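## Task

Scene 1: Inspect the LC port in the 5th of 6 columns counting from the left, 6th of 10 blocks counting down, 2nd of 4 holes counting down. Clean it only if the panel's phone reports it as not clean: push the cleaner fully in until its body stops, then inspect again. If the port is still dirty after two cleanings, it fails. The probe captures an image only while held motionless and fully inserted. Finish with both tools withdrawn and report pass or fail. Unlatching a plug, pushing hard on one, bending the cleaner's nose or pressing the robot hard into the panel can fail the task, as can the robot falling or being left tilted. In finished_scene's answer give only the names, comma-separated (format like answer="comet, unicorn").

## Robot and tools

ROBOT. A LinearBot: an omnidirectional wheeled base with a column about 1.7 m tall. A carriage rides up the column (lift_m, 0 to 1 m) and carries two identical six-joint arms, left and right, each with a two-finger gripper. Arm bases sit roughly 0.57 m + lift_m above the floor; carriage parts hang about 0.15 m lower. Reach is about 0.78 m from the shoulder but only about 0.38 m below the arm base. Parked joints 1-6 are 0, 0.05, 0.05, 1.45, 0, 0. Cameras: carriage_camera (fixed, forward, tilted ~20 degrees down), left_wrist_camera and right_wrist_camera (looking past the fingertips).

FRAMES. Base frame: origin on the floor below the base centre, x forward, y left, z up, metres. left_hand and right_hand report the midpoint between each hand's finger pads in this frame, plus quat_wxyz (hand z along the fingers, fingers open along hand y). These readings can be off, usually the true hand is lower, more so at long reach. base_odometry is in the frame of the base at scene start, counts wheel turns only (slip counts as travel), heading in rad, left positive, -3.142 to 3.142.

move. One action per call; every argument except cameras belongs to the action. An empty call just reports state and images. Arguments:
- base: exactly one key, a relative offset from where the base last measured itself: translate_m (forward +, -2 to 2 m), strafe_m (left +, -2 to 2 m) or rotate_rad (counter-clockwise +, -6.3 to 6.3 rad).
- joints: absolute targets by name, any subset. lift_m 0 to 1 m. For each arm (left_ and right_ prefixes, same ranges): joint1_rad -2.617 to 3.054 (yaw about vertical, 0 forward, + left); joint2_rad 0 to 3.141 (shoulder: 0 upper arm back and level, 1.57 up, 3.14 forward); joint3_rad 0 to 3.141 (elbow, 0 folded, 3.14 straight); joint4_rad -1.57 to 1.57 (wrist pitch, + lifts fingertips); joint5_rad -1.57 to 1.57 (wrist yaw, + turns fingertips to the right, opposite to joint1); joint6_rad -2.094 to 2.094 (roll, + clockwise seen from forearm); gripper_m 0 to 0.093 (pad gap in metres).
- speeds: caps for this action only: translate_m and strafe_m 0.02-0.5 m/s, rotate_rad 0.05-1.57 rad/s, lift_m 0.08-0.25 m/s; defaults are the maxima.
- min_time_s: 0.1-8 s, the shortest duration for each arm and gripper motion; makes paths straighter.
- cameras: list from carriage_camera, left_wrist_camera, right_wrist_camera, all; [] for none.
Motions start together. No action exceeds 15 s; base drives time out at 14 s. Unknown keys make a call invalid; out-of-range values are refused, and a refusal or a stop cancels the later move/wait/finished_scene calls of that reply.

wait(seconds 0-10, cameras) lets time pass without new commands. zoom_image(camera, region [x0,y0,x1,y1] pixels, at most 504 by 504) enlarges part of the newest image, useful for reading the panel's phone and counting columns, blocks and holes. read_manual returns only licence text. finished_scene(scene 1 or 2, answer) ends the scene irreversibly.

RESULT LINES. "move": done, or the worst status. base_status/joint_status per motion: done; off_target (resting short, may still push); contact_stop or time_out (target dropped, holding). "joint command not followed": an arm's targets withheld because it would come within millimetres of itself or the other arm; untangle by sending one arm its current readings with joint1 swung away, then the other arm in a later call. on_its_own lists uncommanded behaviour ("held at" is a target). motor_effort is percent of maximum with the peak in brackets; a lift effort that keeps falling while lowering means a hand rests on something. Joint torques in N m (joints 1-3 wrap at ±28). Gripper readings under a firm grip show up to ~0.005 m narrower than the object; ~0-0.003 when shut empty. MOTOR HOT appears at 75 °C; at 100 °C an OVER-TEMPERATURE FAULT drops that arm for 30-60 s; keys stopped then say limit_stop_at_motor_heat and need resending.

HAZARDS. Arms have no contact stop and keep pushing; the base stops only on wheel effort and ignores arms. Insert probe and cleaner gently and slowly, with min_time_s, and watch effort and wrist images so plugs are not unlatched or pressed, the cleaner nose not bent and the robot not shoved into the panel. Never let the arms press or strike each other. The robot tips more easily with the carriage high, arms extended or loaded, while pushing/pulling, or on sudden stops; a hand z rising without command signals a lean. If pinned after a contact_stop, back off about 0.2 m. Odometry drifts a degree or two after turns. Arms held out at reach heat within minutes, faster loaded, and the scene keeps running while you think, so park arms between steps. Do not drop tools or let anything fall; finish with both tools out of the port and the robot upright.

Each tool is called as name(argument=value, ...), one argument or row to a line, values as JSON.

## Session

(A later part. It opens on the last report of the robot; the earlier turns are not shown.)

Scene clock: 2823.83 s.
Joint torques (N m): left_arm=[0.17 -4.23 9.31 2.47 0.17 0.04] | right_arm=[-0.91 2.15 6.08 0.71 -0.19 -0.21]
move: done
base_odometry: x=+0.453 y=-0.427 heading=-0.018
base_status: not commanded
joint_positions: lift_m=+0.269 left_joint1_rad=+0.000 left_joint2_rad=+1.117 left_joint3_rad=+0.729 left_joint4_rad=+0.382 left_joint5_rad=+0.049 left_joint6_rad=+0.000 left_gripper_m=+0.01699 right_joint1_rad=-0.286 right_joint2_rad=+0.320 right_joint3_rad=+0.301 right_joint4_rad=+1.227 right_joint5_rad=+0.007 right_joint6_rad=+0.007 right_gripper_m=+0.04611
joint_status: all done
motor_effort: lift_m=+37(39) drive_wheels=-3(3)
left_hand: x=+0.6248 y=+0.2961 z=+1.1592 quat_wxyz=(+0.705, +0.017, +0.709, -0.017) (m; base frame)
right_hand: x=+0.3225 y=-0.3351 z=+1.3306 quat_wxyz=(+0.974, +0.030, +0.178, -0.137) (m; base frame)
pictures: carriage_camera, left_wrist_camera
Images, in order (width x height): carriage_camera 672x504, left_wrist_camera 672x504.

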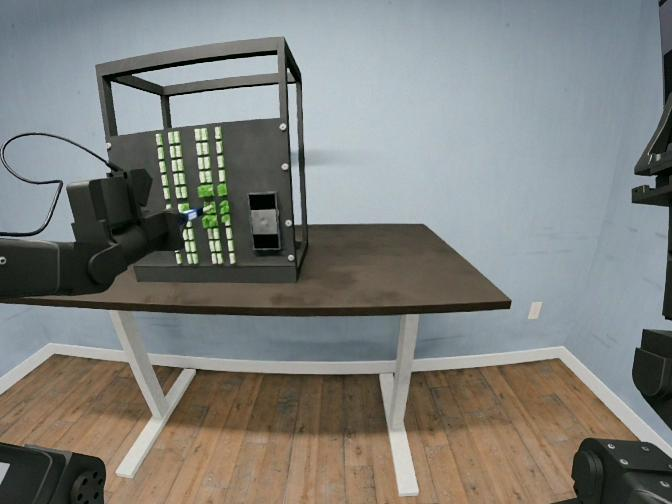

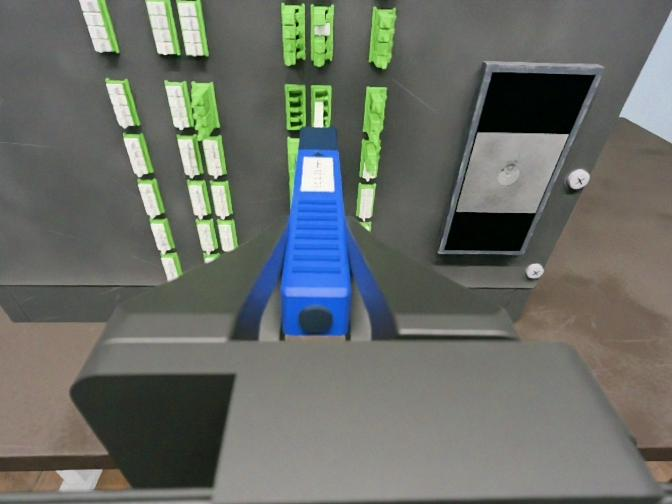

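move(
  base={"translate_m": 0.003},
  joints={"lift_m": 0.2678, "left_joint5_rad": 0.053},
  speeds={"lift_m": 0.08, "translate_m": 0.02},
  cameras=["left_wrist_camera", "carriage_camera"],
)

zoom_image(
  camera="left_wrist_camera",
  region=[303, 80, 333, 110],
)

zoom_image(
  camera="carriage_camera",
  region=[200, 190, 230, 220],
)

Scene clock: 2853.20 s.
Joint torques (N m): left_arm=[0.1 -4.23 9.28 2.44 0.08 0.04] | right_arm=[-0.99 2.19 6.05 0.73 -0.18 -0.24]
move: done
base_odometry: x=+0.456 y=-0.427 heading=-0.018
base_status: done
joint_positions: lift_m=+0.268 left_joint1_rad=+0.000 left_joint2_rad=+1.117 left_joint3_rad=+0.729 left_joint4_rad=+0.385 left_joint5_rad=+0.049 left_joint6_rad=+0.000 left_gripper_m=+0.01699 right_joint1_rad=-0.286 right_joint2_rad=+0.320 right_joint3_rad=+0.300 right_joint4_rad=+1.227 right_joint5_rad=+0.007 right_joint6_rad=+0.007 right_gripper_m=+0.04611
joint_status: all done
motor_effort: lift_m=+38(39) drive_wheels=-2(10)
left_hand: x=+0.6248 y=+0.2961 z=+1.1588 quat_wxyz=(+0.706, +0.017, +0.708, -0.017) (m; base frame)
right_hand: x=+0.3224 y=-0.3351 z=+1.3291 quat_wxyz=(+0.974, +0.030, +0.178, -0.137) (m; base frame)
pictures: carriage_camera, left_wrist_camera
Images, in order (width x height): carriage_camera 672x504, left_wrist_camera 672x504.

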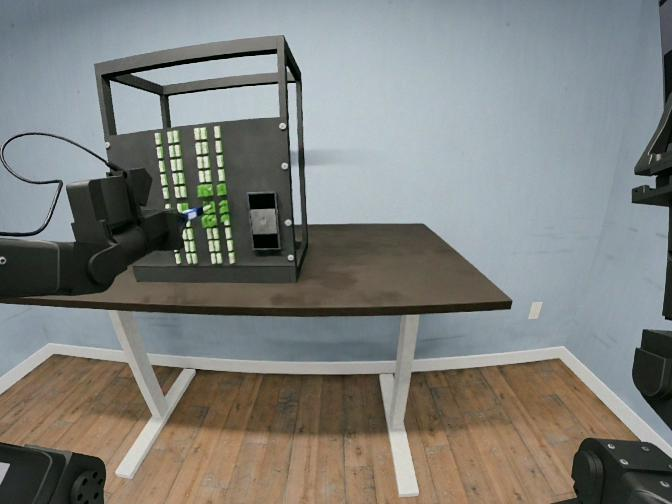

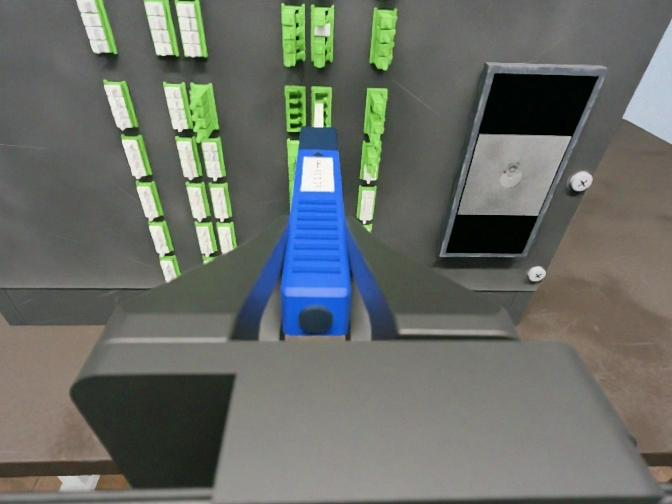

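Scaled by 16.800 from the camera's 672x504 image, which has a finer 960x720 frame.

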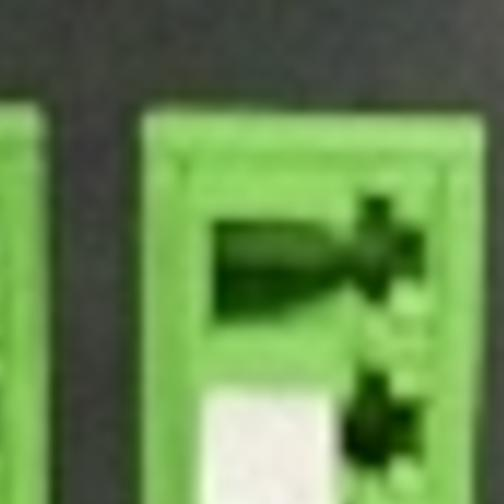

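Scaled by 16.800 from the camera's 672x504 image, which has a finer 960x720 frame.

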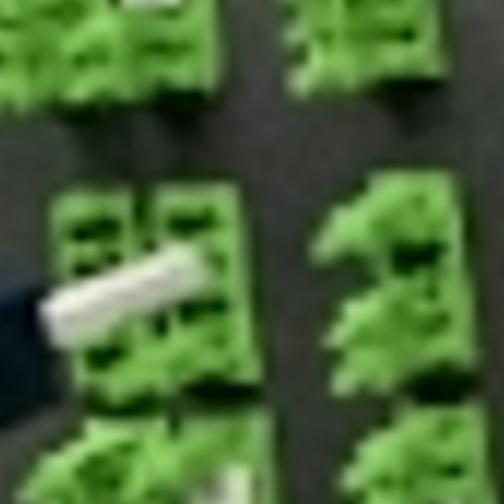

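move(
  joints={"lift_m": 0.2690},
  speeds={"lift_m": 0.08},
  cameras=["left_wrist_camera"],
)

zoom_image(
  camera="left_wrist_camera",
  region=[303, 80, 333, 110],
)

Scene clock: 2865.70 s.
Joint torques (N m): left_arm=[0.18 -4.23 9.26 2.41 0.08 0.05] | right_arm=[-0.99 2.25 6.04 0.71 -0.22 -0.24]
move: done
base_odometry: x=+0.456 y=-0.427 heading=-0.018
base_status: not commanded
joint_positions: lift_m=+0.269 left_joint1_rad=+0.000 left_joint2_rad=+1.117 left_joint3_rad=+0.729 left_joint4_rad=+0.385 left_joint5_rad=+0.049 left_joint6_rad=+0.000 left_gripper_m=+0.01699 right_joint1_rad=-0.286 right_joint2_rad=+0.320 right_joint3_rad=+0.300 right_joint4_rad=+1.227 right_joint5_rad=+0.007 right_joint6_rad=+0.007 right_gripper_m=+0.04611
joint_status: all done
motor_effort: lift_m=+43(47) drive_wheels=-2(3)
left_hand: x=+0.6248 y=+0.2961 z=+1.1596 quat_wxyz=(+0.706, +0.017, +0.708, -0.017) (m; base frame)
right_hand: x=+0.3223 y=-0.3351 z=+1.3300 quat_wxyz=(+0.974, +0.030, +0.178, -0.137) (m; base frame)
pictures: left_wrist_camera
Images, in order (width x height): left_wrist_camera 672x504.

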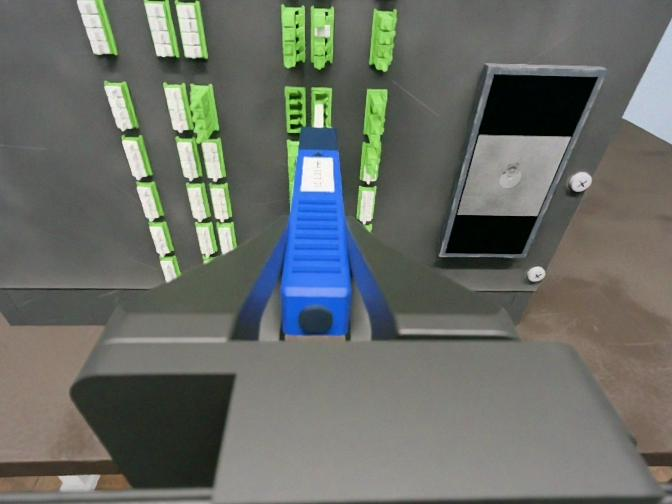

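Scaled by 16.800 from the camera's 672x504 image, which has a finer 960x720 frame.

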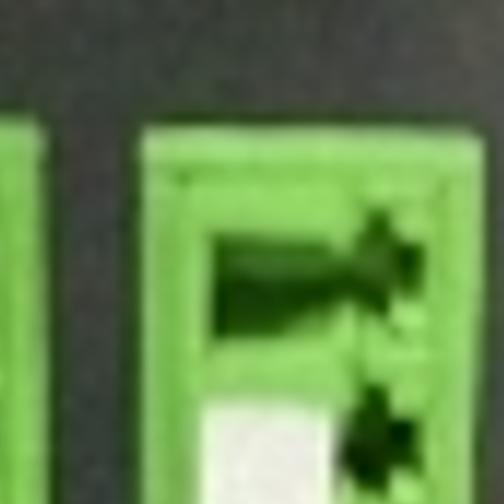

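move(
  base={"translate_m": 0.003},
  speeds={"translate_m": 0.02},
  cameras=["left_wrist_camera"],
)

zoom_image(
  camera="left_wrist_camera",
  region=[303, 80, 333, 110],
)

Scene clock: 2876.53 s.
Joint torques (N m): left_arm=[0.06 -4.26 9.29 2.41 0.07 0.05] | right_arm=[-0.99 2.04 6.02 0.74 -0.19 -0.24]
move: done
base_odometry: x=+0.459 y=-0.427 heading=-0.018
base_status: done
joint_positions: lift_m=+0.269 left_joint1_rad=+0.000 left_joint2_rad=+1.117 left_joint3_rad=+0.729 left_joint4_rad=+0.385 left_joint5_rad=+0.049 left_joint6_rad=+0.000 left_gripper_m=+0.01699 right_joint1_rad=-0.286 right_joint2_rad=+0.320 right_joint3_rad=+0.300 right_joint4_rad=+1.227 right_joint5_rad=+0.007 right_joint6_rad=+0.007 right_gripper_m=+0.04611
joint_status: not commanded
motor_effort: lift_m=+42(42) drive_wheels=-1(9)
left_hand: x=+0.6248 y=+0.2961 z=+1.1595 quat_wxyz=(+0.706, +0.017, +0.708, -0.017) (m; base frame)
right_hand: x=+0.3223 y=-0.3351 z=+1.3300 quat_wxyz=(+0.974, +0.030, +0.178, -0.137) (m; base frame)
pictures: left_wrist_camera
Images, in order (width x height): left_wrist_camera 672x504.

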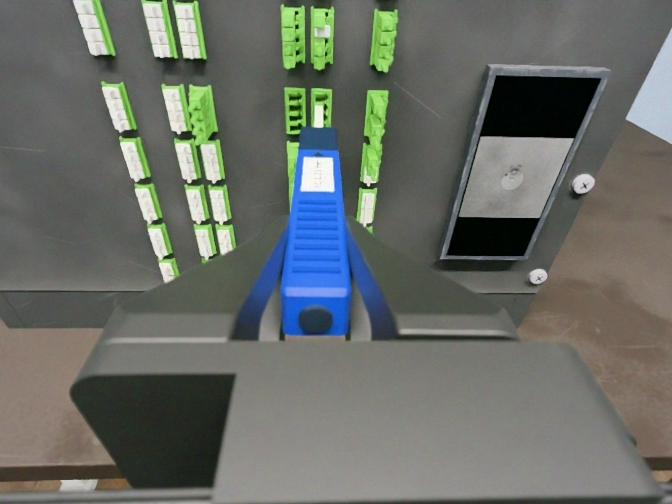

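Scaled by 16.800 from the camera's 672x504 image, which has a finer 960x720 frame.

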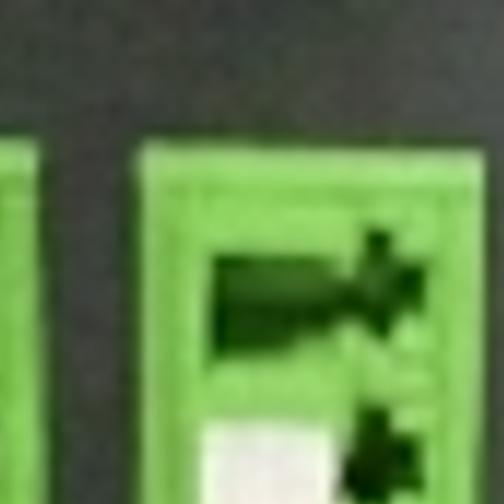

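move(
  base={"translate_m": 0.003},
  speeds={"translate_m": 0.02},
  cameras=[],
)

move(
  base={"translate_m": 0.003},
  speeds={"translate_m": 0.02},
  cameras=["left_wrist_camera"],
)

zoom_image(
  camera="left_wrist_camera",
  region=[288, 80, 348, 140],
)

Scene clock: 2883.00 s.
Joint torques (N m): left_arm=[0.17 -4.18 9.28 2.42 0.08 0.05] | right_arm=[-0.96 2.28 6.05 0.71 -0.19 -0.23]
move: done
base_odometry: x=+0.462 y=-0.428 heading=-0.018
base_status: done
joint_positions: lift_m=+0.269 left_joint1_rad=+0.000 left_joint2_rad=+1.117 left_joint3_rad=+0.729 left_joint4_rad=+0.384 left_joint5_rad=+0.049 left_joint6_rad=+0.000 left_gripper_m=+0.01699 right_joint1_rad=-0.286 right_joint2_rad=+0.320 right_joint3_rad=+0.300 right_joint4_rad=+1.227 right_joint5_rad=+0.007 right_joint6_rad=+0.007 right_gripper_m=+0.04611
joint_status: not commanded
motor_effort: lift_m=+42(43) drive_wheels=-3(9)
left_hand: x=+0.6248 y=+0.2961 z=+1.1594 quat_wxyz=(+0.706, +0.017, +0.708, -0.017) (m; base frame)
right_hand: x=+0.3223 y=-0.3351 z=+1.3300 quat_wxyz=(+0.974, +0.030, +0.178, -0.137) (m; base frame)
pictures: none
No camera images: "cameras" was empty.

Scene clock: 2883.63 s.
Joint torques (N m): left_arm=[0.18 -4.26 9.29 2.46 0.11 0.05] | right_arm=[-0.92 2.26 6.08 0.72 -0.22 -0.24]
move: done
base_odometry: x=+0.465 y=-0.428 heading=-0.019
base_status: done
joint_positions: lift_m=+0.269 left_joint1_rad=+0.000 left_joint2_rad=+1.117 left_joint3_rad=+0.729 left_joint4_rad=+0.384 left_joint5_rad=+0.049 left_joint6_rad=+0.000 left_gripper_m=+0.01699 right_joint1_rad=-0.286 right_joint2_rad=+0.320 right_joint3_rad=+0.300 right_joint4_rad=+1.227 right_joint5_rad=+0.007 right_joint6_rad=+0.007 right_gripper_m=+0.04611
joint_status: not commanded
motor_effort: lift_m=+41(43) drive_wheels=+1(9)
left_hand: x=+0.6248 y=+0.2961 z=+1.1594 quat_wxyz=(+0.706, +0.017, +0.708, -0.017) (m; base frame)
right_hand: x=+0.3223 y=-0.3351 z=+1.3300 quat_wxyz=(+0.974, +0.030, +0.178, -0.137) (m; base frame)
pictures: left_wrist_camera
Images, in order (width x height): left_wrist_camera 672x504.

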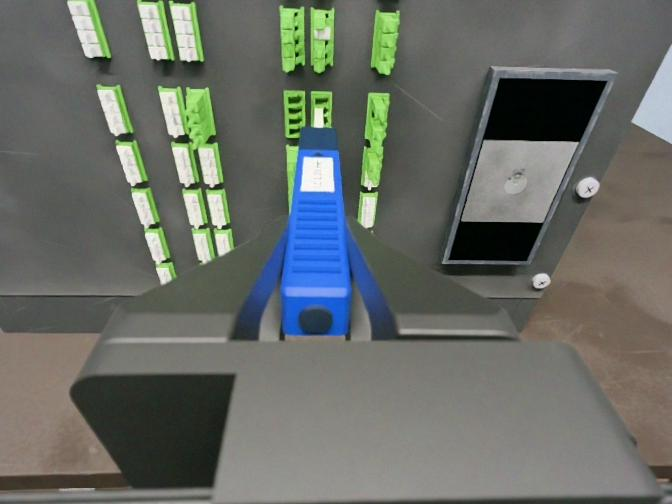

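Scaled by 8.400 from the camera's 672x504 image, which has a finer 960x720 frame.

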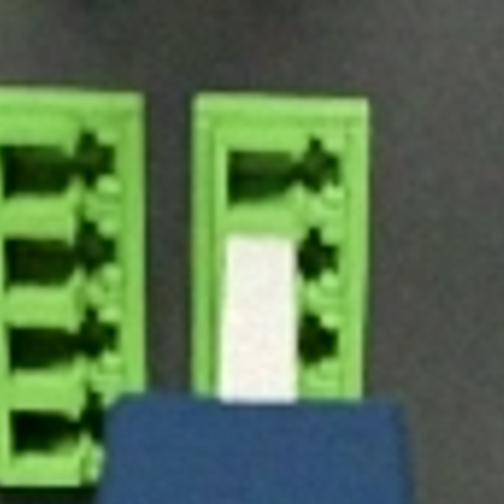

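move(
  base={"translate_m": 0.003},
  speeds={"translate_m": 0.02},
  cameras=[],
)

move(
  base={"translate_m": 0.003},
  speeds={"translate_m": 0.02},
  cameras=["left_wrist_camera"],
)

zoom_image(
  camera="left_wrist_camera",
  region=[288, 80, 348, 140],
)

Scene clock: 2891.67 s.
Joint torques (N m): left_arm=[0.16 -4.34 9.28 2.42 0.08 0.05] | right_arm=[-0.94 2.43 6.05 0.72 -0.18 -0.22]
move: done
base_odometry: x=+0.468 y=-0.428 heading=-0.019
base_status: done
joint_positions: lift_m=+0.269 left_joint1_rad=+0.000 left_joint2_rad=+1.117 left_joint3_rad=+0.729 left_joint4_rad=+0.383 left_joint5_rad=+0.049 left_joint6_rad=+0.000 left_gripper_m=+0.01699 right_joint1_rad=-0.286 right_joint2_rad=+0.320 right_joint3_rad=+0.300 right_joint4_rad=+1.227 right_joint5_rad=+0.007 right_joint6_rad=+0.007 right_gripper_m=+0.04611
joint_status: not commanded
motor_effort: lift_m=+42(42) drive_wheels=+0(8)
left_hand: x=+0.6248 y=+0.2961 z=+1.1591 quat_wxyz=(+0.705, +0.017, +0.709, -0.017) (m; base frame)
right_hand: x=+0.3223 y=-0.3351 z=+1.3300 quat_wxyz=(+0.974, +0.030, +0.178, -0.137) (m; base frame)
pictures: none
No camera images: "cameras" was empty.

Scene clock: 2892.30 s.
Joint torques (N m): left_arm=[0.24 -4.25 9.29 2.48 0.08 0.05] | right_arm=[-0.88 2.3 6.06 0.71 -0.19 -0.21]
move: done
base_odometry: x=+0.471 y=-0.428 heading=-0.019
base_status: done
joint_positions: lift_m=+0.269 left_joint1_rad=+0.000 left_joint2_rad=+1.117 left_joint3_rad=+0.729 left_joint4_rad=+0.383 left_joint5_rad=+0.049 left_joint6_rad=+0.000 left_gripper_m=+0.01699 right_joint1_rad=-0.286 right_joint2_rad=+0.320 right_joint3_rad=+0.300 right_joint4_rad=+1.227 right_joint5_rad=+0.007 right_joint6_rad=+0.007 right_gripper_m=+0.04611
joint_status: not commanded
motor_effort: lift_m=+42(43) drive_wheels=+1(11)
left_hand: x=+0.6248 y=+0.2961 z=+1.1590 quat_wxyz=(+0.705, +0.017, +0.709, -0.017) (m; base frame)
right_hand: x=+0.3223 y=-0.3351 z=+1.3300 quat_wxyz=(+0.974, +0.030, +0.178, -0.137) (m; base frame)
pictures: left_wrist_camera
Images, in order (width x height): left_wrist_camera 672x504.

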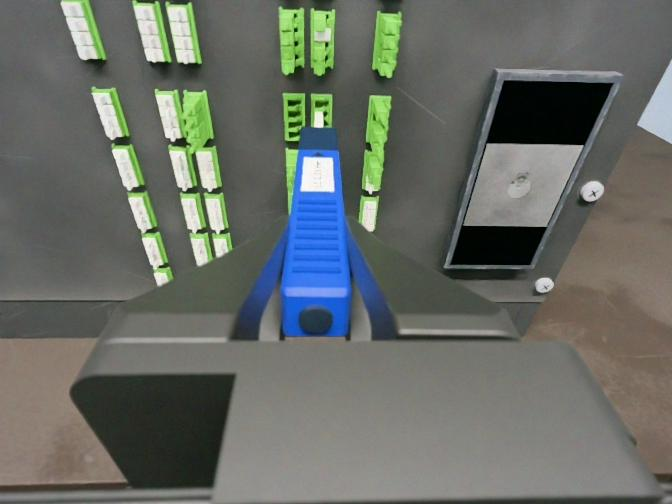

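Scaled by 8.400 from the camera's 672x504 image, which has a finer 960x720 frame.

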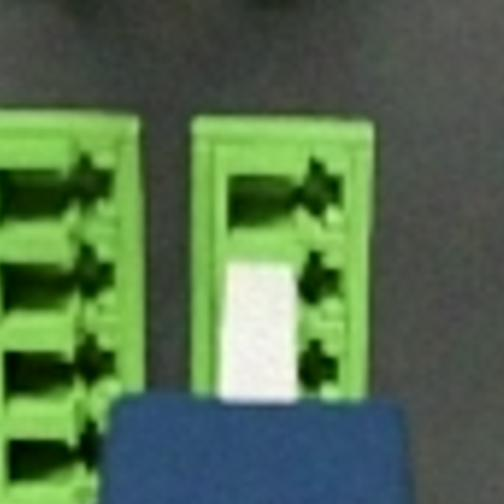

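move(
  base={"translate_m": 0.003},
  speeds={"translate_m": 0.02},
  cameras=["left_wrist_camera"],
)

zoom_image(
  camera="left_wrist_camera",
  region=[288, 80, 348, 140],
)

Scene clock: 2917.30 s.
Joint torques (N m): left_arm=[0.2 -4.22 9.29 2.45 0.08 0.04] | right_arm=[-1.02 2.32 6.11 0.66 -0.18 -0.22]
move: done
base_odometry: x=+0.473 y=-0.428 heading=-0.019
base_status: done
joint_positions: lift_m=+0.269 left_joint1_rad=+0.000 left_joint2_rad=+1.117 left_joint3_rad=+0.729 left_joint4_rad=+0.383 left_joint5_rad=+0.049 left_joint6_rad=+0.000 left_gripper_m=+0.01699 right_joint1_rad=-0.286 right_joint2_rad=+0.320 right_joint3_rad=+0.300 right_joint4_rad=+1.227 right_joint5_rad=+0.007 right_joint6_rad=+0.007 right_gripper_m=+0.04611
joint_status: not commanded
motor_effort: lift_m=+41(42) drive_wheels=+1(9)
left_hand: x=+0.6248 y=+0.2961 z=+1.1590 quat_wxyz=(+0.705, +0.017, +0.709, -0.017) (m; base frame)
right_hand: x=+0.3224 y=-0.3351 z=+1.3300 quat_wxyz=(+0.974, +0.030, +0.178, -0.137) (m; base frame)
pictures: left_wrist_camera
Images, in order (width x height): left_wrist_camera 672x504.

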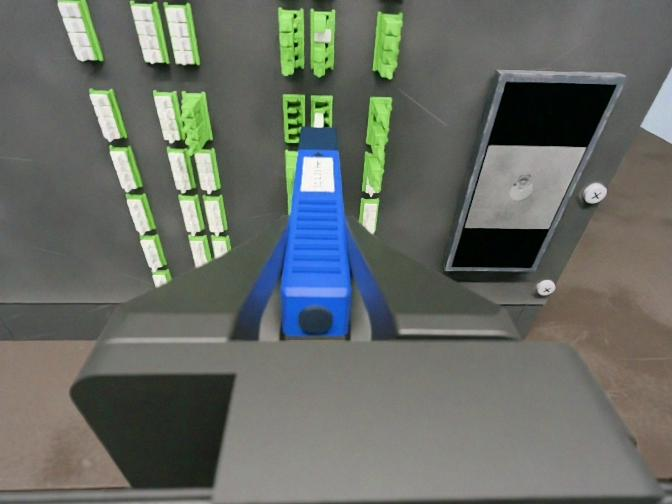

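Scaled by 8.400 from the camera's 672x504 image, which has a finer 960x720 frame.

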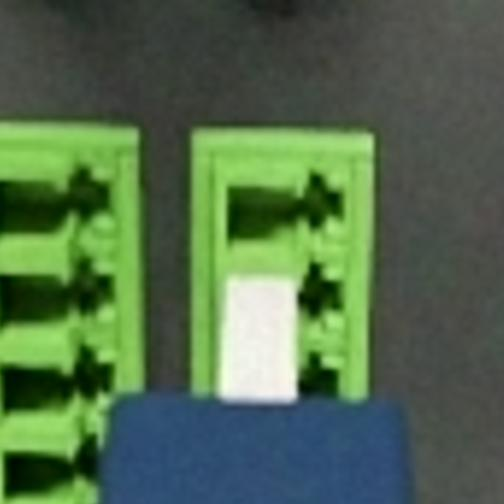

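move(
  base={"translate_m": 0.003},
  speeds={"translate_m": 0.02},
  cameras=["left_wrist_camera"],
)

zoom_image(
  camera="left_wrist_camera",
  region=[288, 80, 348, 140],
)

move(
  base={"translate_m": 0.003},
  speeds={"translate_m": 0.02},
  cameras=["left_wrist_camera"],
)

zoom_image(
  camera="left_wrist_camera",
  region=[288, 80, 348, 140],
)

Scene clock: 2926.50 s.
Joint torques (N m): left_arm=[0.23 -3.22 9.31 2.61 0.02 0.05] | right_arm=[-0.77 2.29 5.89 0.72 -0.2 -0.23]
move: done
base_odometry: x=+0.476 y=-0.429 heading=-0.019
base_status: done
joint_positions: lift_m=+0.269 left_joint1_rad=+0.000 left_joint2_rad=+1.107 left_joint3_rad=+0.729 left_joint4_rad=+0.371 left_joint5_rad=+0.049 left_joint6_rad=+0.000 left_gripper_m=+0.01699 right_joint1_rad=-0.286 right_joint2_rad=+0.320 right_joint3_rad=+0.300 right_joint4_rad=+1.227 right_joint5_rad=+0.007 right_joint6_rad=+0.007 right_gripper_m=+0.04611
joint_status: not commanded
motor_effort: lift_m=+42(43) drive_wheels=+1(8)
left_hand: x=+0.6228 y=+0.2960 z=+1.1599 quat_wxyz=(+0.705, +0.017, +0.709, -0.018) (m; base frame)
right_hand: x=+0.3223 y=-0.3351 z=+1.3300 quat_wxyz=(+0.974, +0.030, +0.178, -0.137) (m; base frame)
pictures: left_wrist_camera
Images, in order (width x height): left_wrist_camera 672x504.

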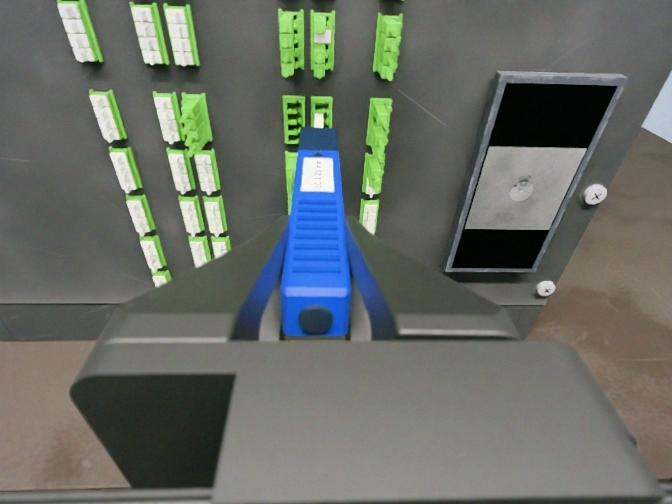

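Scaled by 8.400 from the camera's 672x504 image, which has a finer 960x720 frame.

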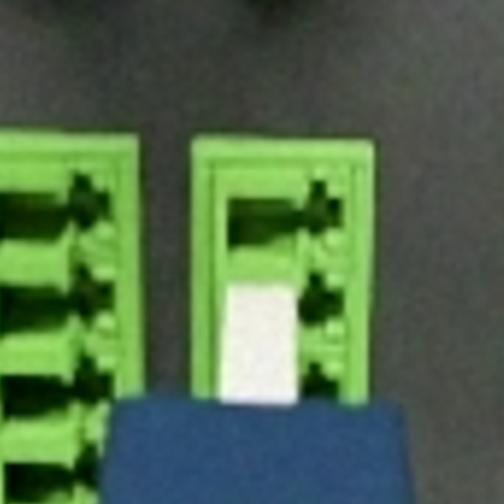

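Scene clock: 2927.10 s.
Joint torques (N m): left_arm=[0.02 -1.76 9.29 2.8 0.05 0.05] | right_arm=[-0.9 2.28 6.16 0.69 -0.16 -0.24]
move: done
base_odometry: x=+0.479 y=-0.429 heading=-0.019
base_status: done
joint_positions: lift_m=+0.269 left_joint1_rad=+0.000 left_joint2_rad=+1.095 left_joint3_rad=+0.729 left_joint4_rad=+0.356 left_joint5_rad=+0.049 left_joint6_rad=+0.000 left_gripper_m=+0.01699 right_joint1_rad=-0.286 right_joint2_rad=+0.320 right_joint3_rad=+0.300 right_joint4_rad=+1.227 right_joint5_rad=+0.007 right_joint6_rad=+0.007 right_gripper_m=+0.04611
joint_status: not commanded
motor_effort: lift_m=+42(42) drive_wheels=+2(9)
left_hand: x=+0.6204 y=+0.2960 z=+1.1608 quat_wxyz=(+0.704, +0.017, +0.710, -0.018) (m; base frame)
right_hand: x=+0.3223 y=-0.3351 z=+1.3300 quat_wxyz=(+0.974, +0.030, +0.178, -0.137) (m; base frame)
pictures: left_wrist_camera
Images, in order (width x height): left_wrist_camera 672x504.

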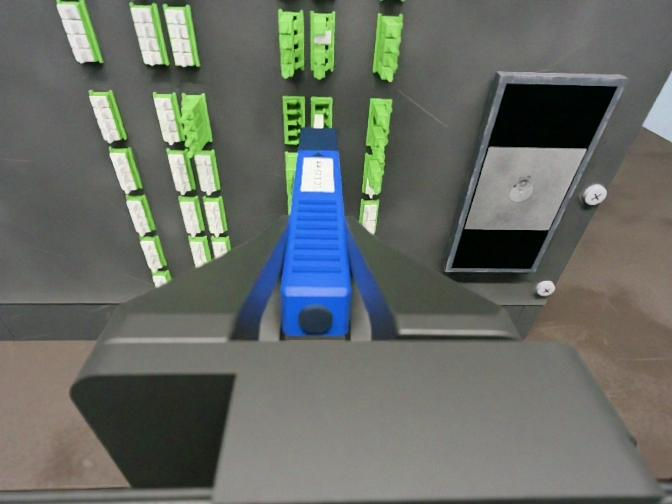

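Scaled by 8.400 from the camera's 672x504 image, which has a finer 960x720 frame.

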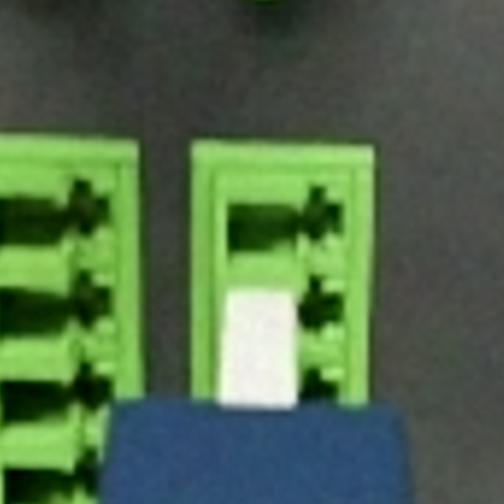

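zoom_image(
  camera="left_wrist_camera",
  region=[270, 110, 370, 210],
)

zoom_image(
  camera="left_wrist_camera",
  region=[270, 260, 370, 360],
)

Scaled by 5.040 from the camera's 672x504 image, which has a finer 960x720 frame.

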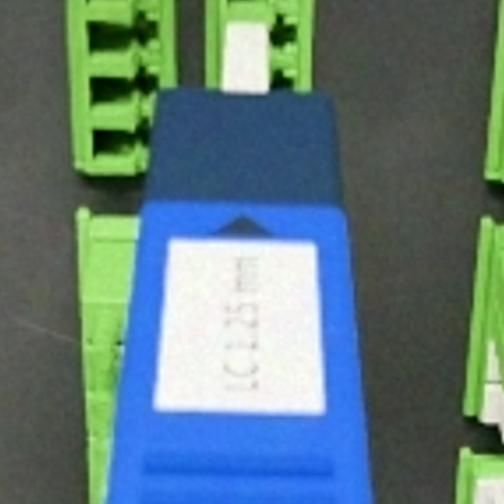

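Scaled by 5.040 from the camera's 672x504 image, which has a finer 960x720 frame.

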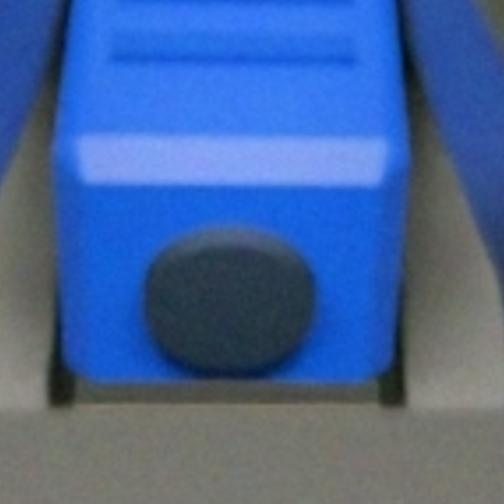

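move(
  base={"translate_m": -0.003},
  speeds={"translate_m": 0.02},
  cameras=[],
)

move(
  joints={"left_joint2_rad": 1.138, "left_joint4_rad": 0.4},
  min_time_s=1.5,
  cameras=["left_wrist_camera"],
)

zoom_image(
  camera="left_wrist_camera",
  region=[270, 110, 370, 210],
)

Scene clock: 2987.87 s.
Joint torques (N m): left_arm=[0.18 -2.29 9.31 2.78 0.07 0.04] | right_arm=[-0.88 2.3 6.11 0.69 -0.18 -0.23]
move: done
base_odometry: x=+0.476 y=-0.429 heading=-0.019
base_status: done
joint_positions: lift_m=+0.269 left_joint1_rad=+0.000 left_joint2_rad=+1.099 left_joint3_rad=+0.729 left_joint4_rad=+0.360 left_joint5_rad=+0.049 left_joint6_rad=+0.000 left_gripper_m=+0.01699 right_joint1_rad=-0.286 right_joint2_rad=+0.320 right_joint3_rad=+0.300 right_joint4_rad=+1.227 right_joint5_rad=+0.007 right_joint6_rad=+0.007 right_gripper_m=+0.04611
joint_status: not commanded
motor_effort: lift_m=+42(43) drive_wheels=+1(6)
left_hand: x=+0.6212 y=+0.2960 z=+1.1602 quat_wxyz=(+0.704, +0.017, +0.710, -0.018) (m; base frame)
right_hand: x=+0.3222 y=-0.3351 z=+1.3301 quat_wxyz=(+0.974, +0.030, +0.178, -0.138) (m; base frame)
pictures: none
No camera images: "cameras" was empty.

Scene clock: 2989.67 s.
Joint torques (N m): left_arm=[0.17 -1.72 9.29 2.84 0.07 0.05] | right_arm=[-0.91 2.21 6.06 0.69 -0.2 -0.24]
move: done
base_odometry: x=+0.476 y=-0.429 heading=-0.019
base_status: not commanded
joint_positions: lift_m=+0.269 left_joint1_rad=+0.000 left_joint2_rad=+1.108 left_joint3_rad=+0.729 left_joint4_rad=+0.373 left_joint5_rad=+0.049 left_joint6_rad=+0.000 left_gripper_m=+0.01699 right_joint1_rad=-0.286 right_joint2_rad=+0.320 right_joint3_rad=+0.300 right_joint4_rad=+1.227 right_joint5_rad=+0.007 right_joint6_rad=+0.007 right_gripper_m=+0.04611
joint_status: all done
motor_effort: lift_m=+42(43) drive_wheels=+1(2)
left_hand: x=+0.6231 y=+0.2960 z=+1.1599 quat_wxyz=(+0.705, +0.017, +0.709, -0.018) (m; base frame)
right_hand: x=+0.3222 y=-0.3351 z=+1.3301 quat_wxyz=(+0.974, +0.030, +0.178, -0.138) (m; base frame)
pictures: left_wrist_camera
Images, in order (width x height): left_wrist_camera 672x504.

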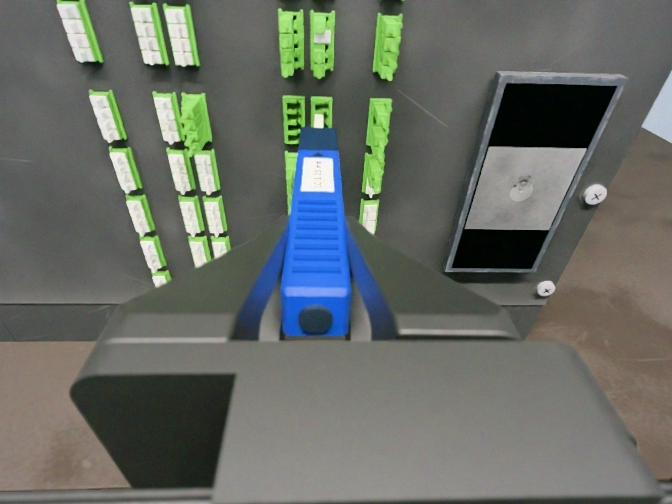

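Scaled by 5.040 from the camera's 672x504 image, which has a finer 960x720 frame.

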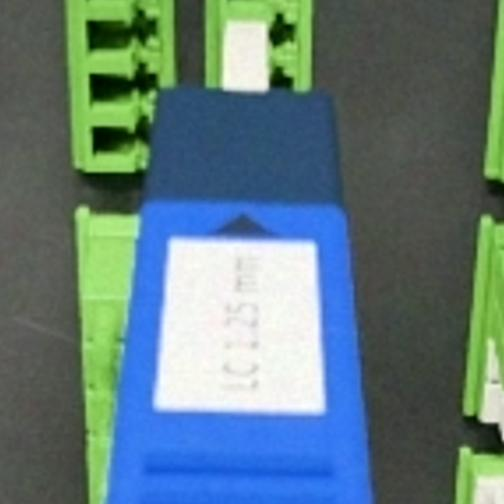

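move(
  base={"translate_m": 0.003},
  joints={"left_joint2_rad": 1.146, "left_joint4_rad": 0.412},
  speeds={"translate_m": 0.02},
  min_time_s=1,
  cameras=["left_wrist_camera"],
)

zoom_image(
  camera="left_wrist_camera",
  region=[270, 110, 370, 210],
)

Scene clock: 3003.23 s.
Joint torques (N m): left_arm=[0.18 -0.34 9.31 3.1 0.07 0.05] | right_arm=[-0.91 2.22 6.04 0.7 -0.2 -0.23]
move: off_target
base_odometry: x=+0.479 y=-0.429 heading=-0.019
base_status: done
joint_positions: lift_m=+0.269 left_joint1_rad=+0.000 left_joint2_rad=+1.103 left_joint3_rad=+0.729 left_joint4_rad=+0.362 left_joint5_rad=+0.049 left_joint6_rad=+0.000 left_gripper_m=+0.01699 right_joint1_rad=-0.286 right_joint2_rad=+0.320 right_joint3_rad=+0.300 right_joint4_rad=+1.227 right_joint5_rad=+0.007 right_joint6_rad=+0.007 right_gripper_m=+0.04611
joint_status: left_joint4_rad off_target (ended at +0.362, target +0.412); the others done
motor_effort: lift_m=+41(43) drive_wheels=+3(11)
left_hand: x=+0.6221 y=+0.2960 z=+1.1591 quat_wxyz=(+0.703, +0.017, +0.711, -0.018) (m; base frame)
right_hand: x=+0.3222 y=-0.3351 z=+1.3301 quat_wxyz=(+0.974, +0.030, +0.178, -0.138) (m; base frame)
pictures: left_wrist_camera
Images, in order (width x height): left_wrist_camera 672x504.

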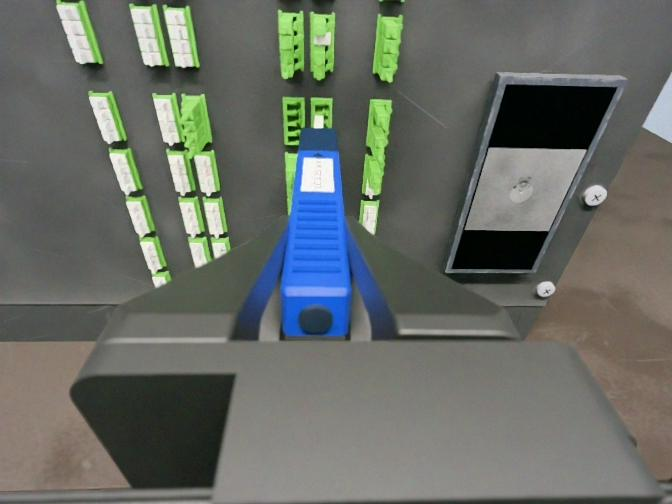

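Scaled by 5.040 from the camera's 672x504 image, which has a finer 960x720 frame.

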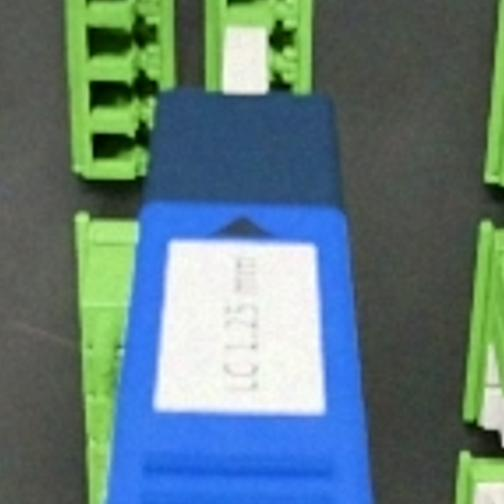

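move(
  joints={"left_joint2_rad": 1.15, "left_joint4_rad": 0.43},
  min_time_s=1,
  cameras=[],
)

move(
  base={"translate_m": 0.003},
  joints={"left_joint2_rad": 1.156, "left_joint4_rad": 0.44},
  speeds={"translate_m": 0.02},
  min_time_s=1,
  cameras=["left_wrist_camera"],
)

zoom_image(
  camera="left_wrist_camera",
  region=[270, 110, 370, 210],
)

Scene clock: 3016.47 s.
Joint torques (N m): left_arm=[0.18 0.06 9.31 3.29 0.07 0.05] | right_arm=[-0.88 2.28 6.19 0.68 -0.19 -0.24]
move: off_target
base_odometry: x=+0.479 y=-0.429 heading=-0.019
base_status: not commanded
joint_positions: lift_m=+0.269 left_joint1_rad=+0.000 left_joint2_rad=+1.103 left_joint3_rad=+0.729 left_joint4_rad=+0.364 left_joint5_rad=+0.049 left_joint6_rad=+0.000 left_gripper_m=+0.01699 right_joint1_rad=-0.286 right_joint2_rad=+0.320 right_joint3_rad=+0.300 right_joint4_rad=+1.227 right_joint5_rad=+0.007 right_joint6_rad=+0.007 right_gripper_m=+0.04611
joint_status: left_joint4_rad off_target (ended at +0.364, target +0.430); the others done
motor_effort: lift_m=+42(43) drive_wheels=+3(4)
left_hand: x=+0.6221 y=+0.2960 z=+1.1597 quat_wxyz=(+0.704, +0.017, +0.710, -0.018) (m; base frame)
right_hand: x=+0.3222 y=-0.3351 z=+1.3301 quat_wxyz=(+0.974, +0.030, +0.178, -0.138) (m; base frame)
pictures: none
No camera images: "cameras" was empty.

Scene clock: 3017.77 s.
Joint torques (N m): left_arm=[0.18 1.36 9.29 3.31 0.06 0.05] | right_arm=[-0.92 2.29 6.11 0.72 -0.16 -0.22]
move: off_target
base_odometry: x=+0.482 y=-0.429 heading=-0.019
base_status: done
joint_positions: lift_m=+0.269 left_joint1_rad=+0.000 left_joint2_rad=+1.097 left_joint3_rad=+0.729 left_joint4_rad=+0.372 left_joint5_rad=+0.049 left_joint6_rad=+0.000 left_gripper_m=+0.01699 right_joint1_rad=-0.286 right_joint2_rad=+0.320 right_joint3_rad=+0.300 right_joint4_rad=+1.227 right_joint5_rad=+0.007 right_joint6_rad=+0.007 right_gripper_m=+0.04611
joint_status: left_joint4_rad off_target (ended at +0.372, target +0.440); the others done
motor_effort: lift_m=+41(43) drive_wheels=+4(11)
left_hand: x=+0.6208 y=+0.2960 z=+1.1640 quat_wxyz=(+0.709, +0.018, +0.705, -0.018) (m; base frame)
right_hand: x=+0.3222 y=-0.3351 z=+1.3301 quat_wxyz=(+0.974, +0.030, +0.178, -0.138) (m; base frame)
pictures: left_wrist_camera
Images, in order (width x height): left_wrist_camera 672x504.

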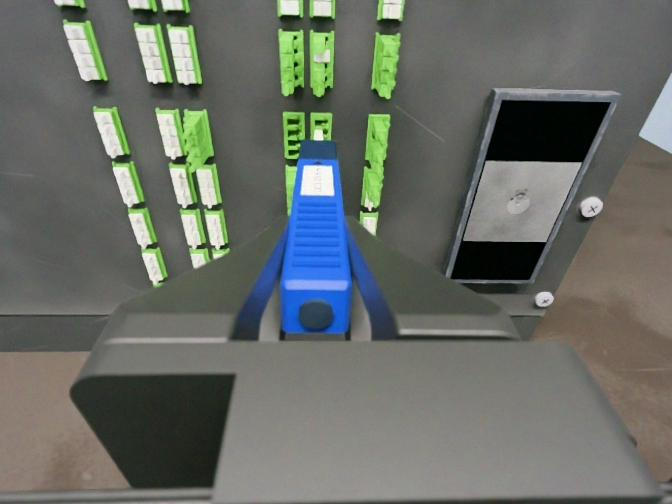

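Scaled by 5.040 from the camera's 672x504 image, which has a finer 960x720 frame.

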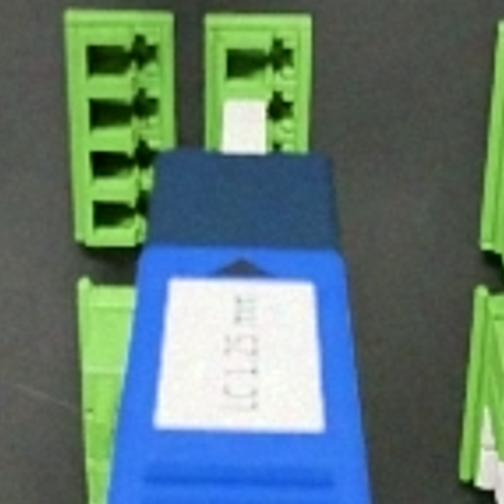

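move(
  base={"translate_m": -0.003},
  joints={"left_joint2_rad": 1.14, "left_joint4_rad": 0.402},
  speeds={"translate_m": 0.02},
  min_time_s=1,
  cameras=["left_wrist_camera"],
)

zoom_image(
  camera="left_wrist_camera",
  region=[270, 110, 370, 210],
)

Scene clock: 3031.37 s.
Joint torques (N m): left_arm=[0.18 -1.21 9.29 2.67 0.07 0.05] | right_arm=[-0.95 2.25 6.04 0.7 -0.21 -0.22]
move: done
base_odometry: x=+0.479 y=-0.429 heading=-0.019
base_status: done
joint_positions: lift_m=+0.269 left_joint1_rad=+0.000 left_joint2_rad=+1.106 left_joint3_rad=+0.729 left_joint4_rad=+0.387 left_joint5_rad=+0.049 left_joint6_rad=+0.000 left_gripper_m=+0.01699 right_joint1_rad=-0.286 right_joint2_rad=+0.320 right_joint3_rad=+0.300 right_joint4_rad=+1.227 right_joint5_rad=+0.007 right_joint6_rad=+0.007 right_gripper_m=+0.04611
joint_status: all done
motor_effort: lift_m=+42(43) drive_wheels=+4(8)
left_hand: x=+0.6226 y=+0.2960 z=+1.1644 quat_wxyz=(+0.711, +0.018, +0.703, -0.017) (m; base frame)
right_hand: x=+0.3223 y=-0.3351 z=+1.3300 quat_wxyz=(+0.974, +0.030, +0.178, -0.137) (m; base frame)
pictures: left_wrist_camera
Images, in order (width x height): left_wrist_camera 672x504.

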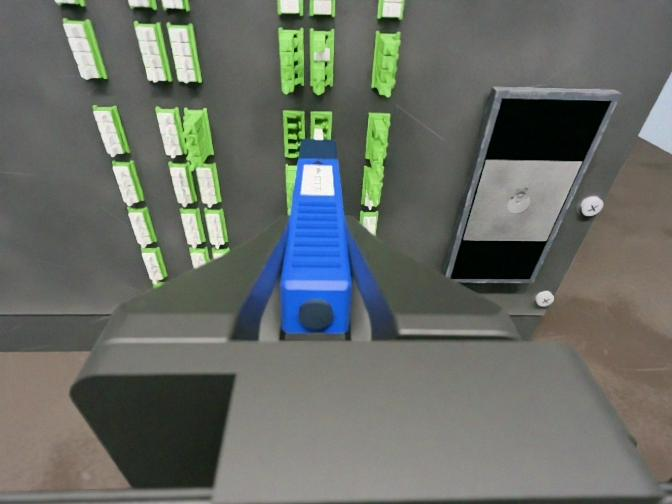

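Scaled by 5.040 from the camera's 672x504 image, which has a finer 960x720 frame.

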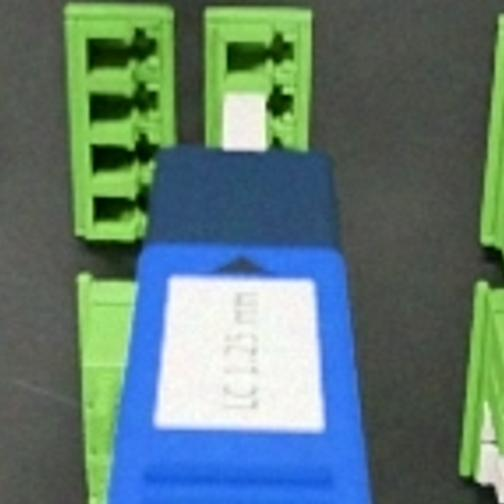

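move(
  base={"translate_m": -0.006},
  joints={"left_joint2_rad": 1.122, "left_joint4_rad": 0.38},
  speeds={"translate_m": 0.02},
  min_time_s=1.5,
  cameras=["left_wrist_camera"],
)

zoom_image(
  camera="left_wrist_camera",
  region=[270, 110, 370, 210],
)

Scene clock: 3060.30 s.
Joint torques (N m): left_arm=[0.18 -3.93 9.28 2.26 0.06 0.05] | right_arm=[-0.83 2.35 6.16 0.7 -0.2 -0.24]
move: done
base_odometry: x=+0.473 y=-0.429 heading=-0.019
base_status: done
joint_positions: lift_m=+0.269 left_joint1_rad=+0.000 left_joint2_rad=+1.114 left_joint3_rad=+0.729 left_joint4_rad=+0.399 left_joint5_rad=+0.049 left_joint6_rad=+0.000 left_gripper_m=+0.01699 right_joint1_rad=-0.286 right_joint2_rad=+0.320 right_joint3_rad=+0.300 right_joint4_rad=+1.227 right_joint5_rad=+0.007 right_joint6_rad=+0.007 right_gripper_m=+0.04611
joint_status: all done
motor_effort: lift_m=+41(43) drive_wheels=+0(6)
left_hand: x=+0.6243 y=+0.2960 z=+1.1641 quat_wxyz=(+0.712, +0.018, +0.702, -0.017) (m; base frame)
right_hand: x=+0.3222 y=-0.3351 z=+1.3301 quat_wxyz=(+0.974, +0.030, +0.178, -0.138) (m; base frame)
pictures: left_wrist_camera
Images, in order (width x height): left_wrist_camera 672x504.

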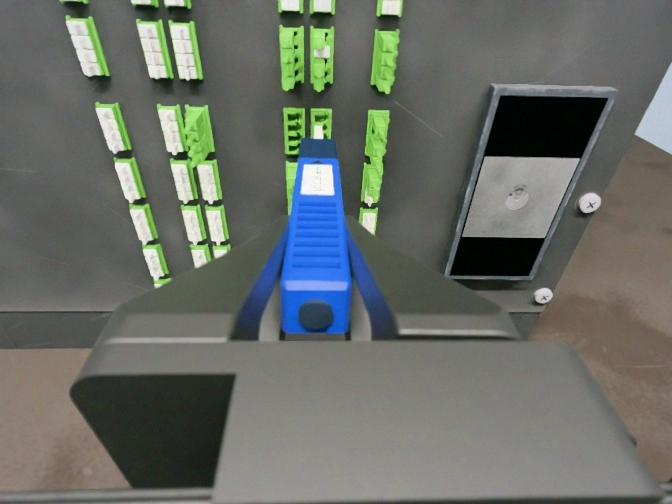

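Scaled by 5.040 from the camera's 672x504 image, which has a finer 960x720 frame.

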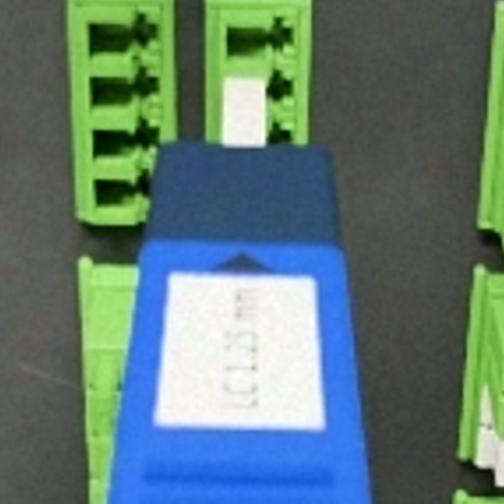

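move(
  joints={"left_joint4_rad": 0.355},
  min_time_s=1.5,
  cameras=["left_wrist_camera"],
)

zoom_image(
  camera="left_wrist_camera",
  region=[270, 110, 370, 210],
)

Scene clock: 3067.47 s.
Joint torques (N m): left_arm=[0.18 -3.93 9.28 2 0.07 0.04] | right_arm=[-0.9 2.17 6.12 0.71 -0.19 -0.23]
move: off_target
base_odometry: x=+0.473 y=-0.429 heading=-0.019
base_status: not commanded
joint_positions: lift_m=+0.269 left_joint1_rad=+0.000 left_joint2_rad=+1.114 left_joint3_rad=+0.729 left_joint4_rad=+0.396 left_joint5_rad=+0.049 left_joint6_rad=+0.000 left_gripper_m=+0.01699 right_joint1_rad=-0.286 right_joint2_rad=+0.320 right_joint3_rad=+0.300 right_joint4_rad=+1.227 right_joint5_rad=+0.007 right_joint6_rad=+0.007 right_gripper_m=+0.04611
joint_status: left_joint4_rad off_target (ended at +0.396, target +0.355)
motor_effort: lift_m=+41(43) drive_wheels=+1(2)
left_hand: x=+0.6243 y=+0.2960 z=+1.1634 quat_wxyz=(+0.711, +0.018, +0.703, -0.017) (m; base frame)
right_hand: x=+0.3222 y=-0.3351 z=+1.3301 quat_wxyz=(+0.974, +0.030, +0.178, -0.138) (m; base frame)
pictures: left_wrist_camera
Images, in order (width x height): left_wrist_camera 672x504.

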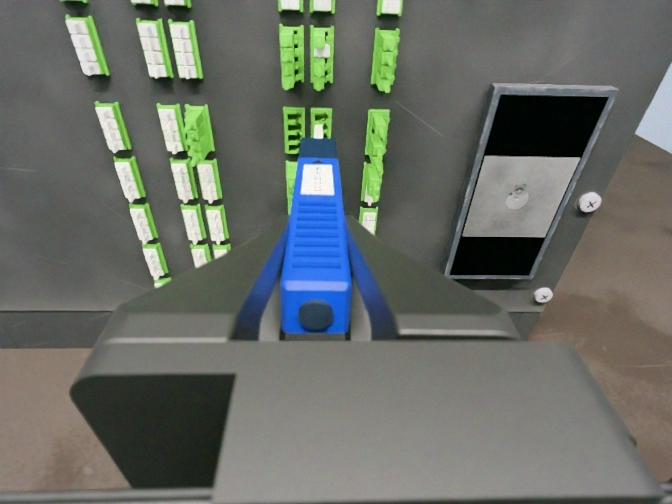

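Scaled by 5.040 from the camera's 672x504 image, which has a finer 960x720 frame.

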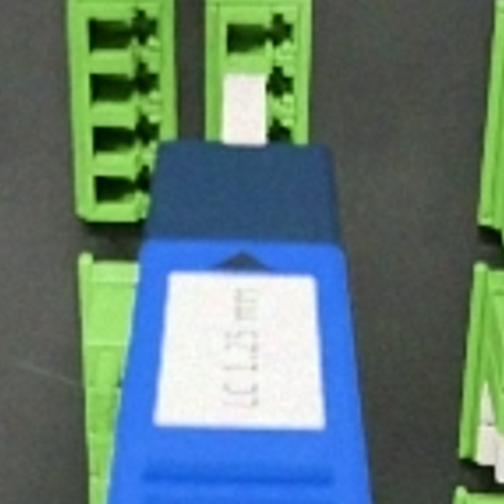

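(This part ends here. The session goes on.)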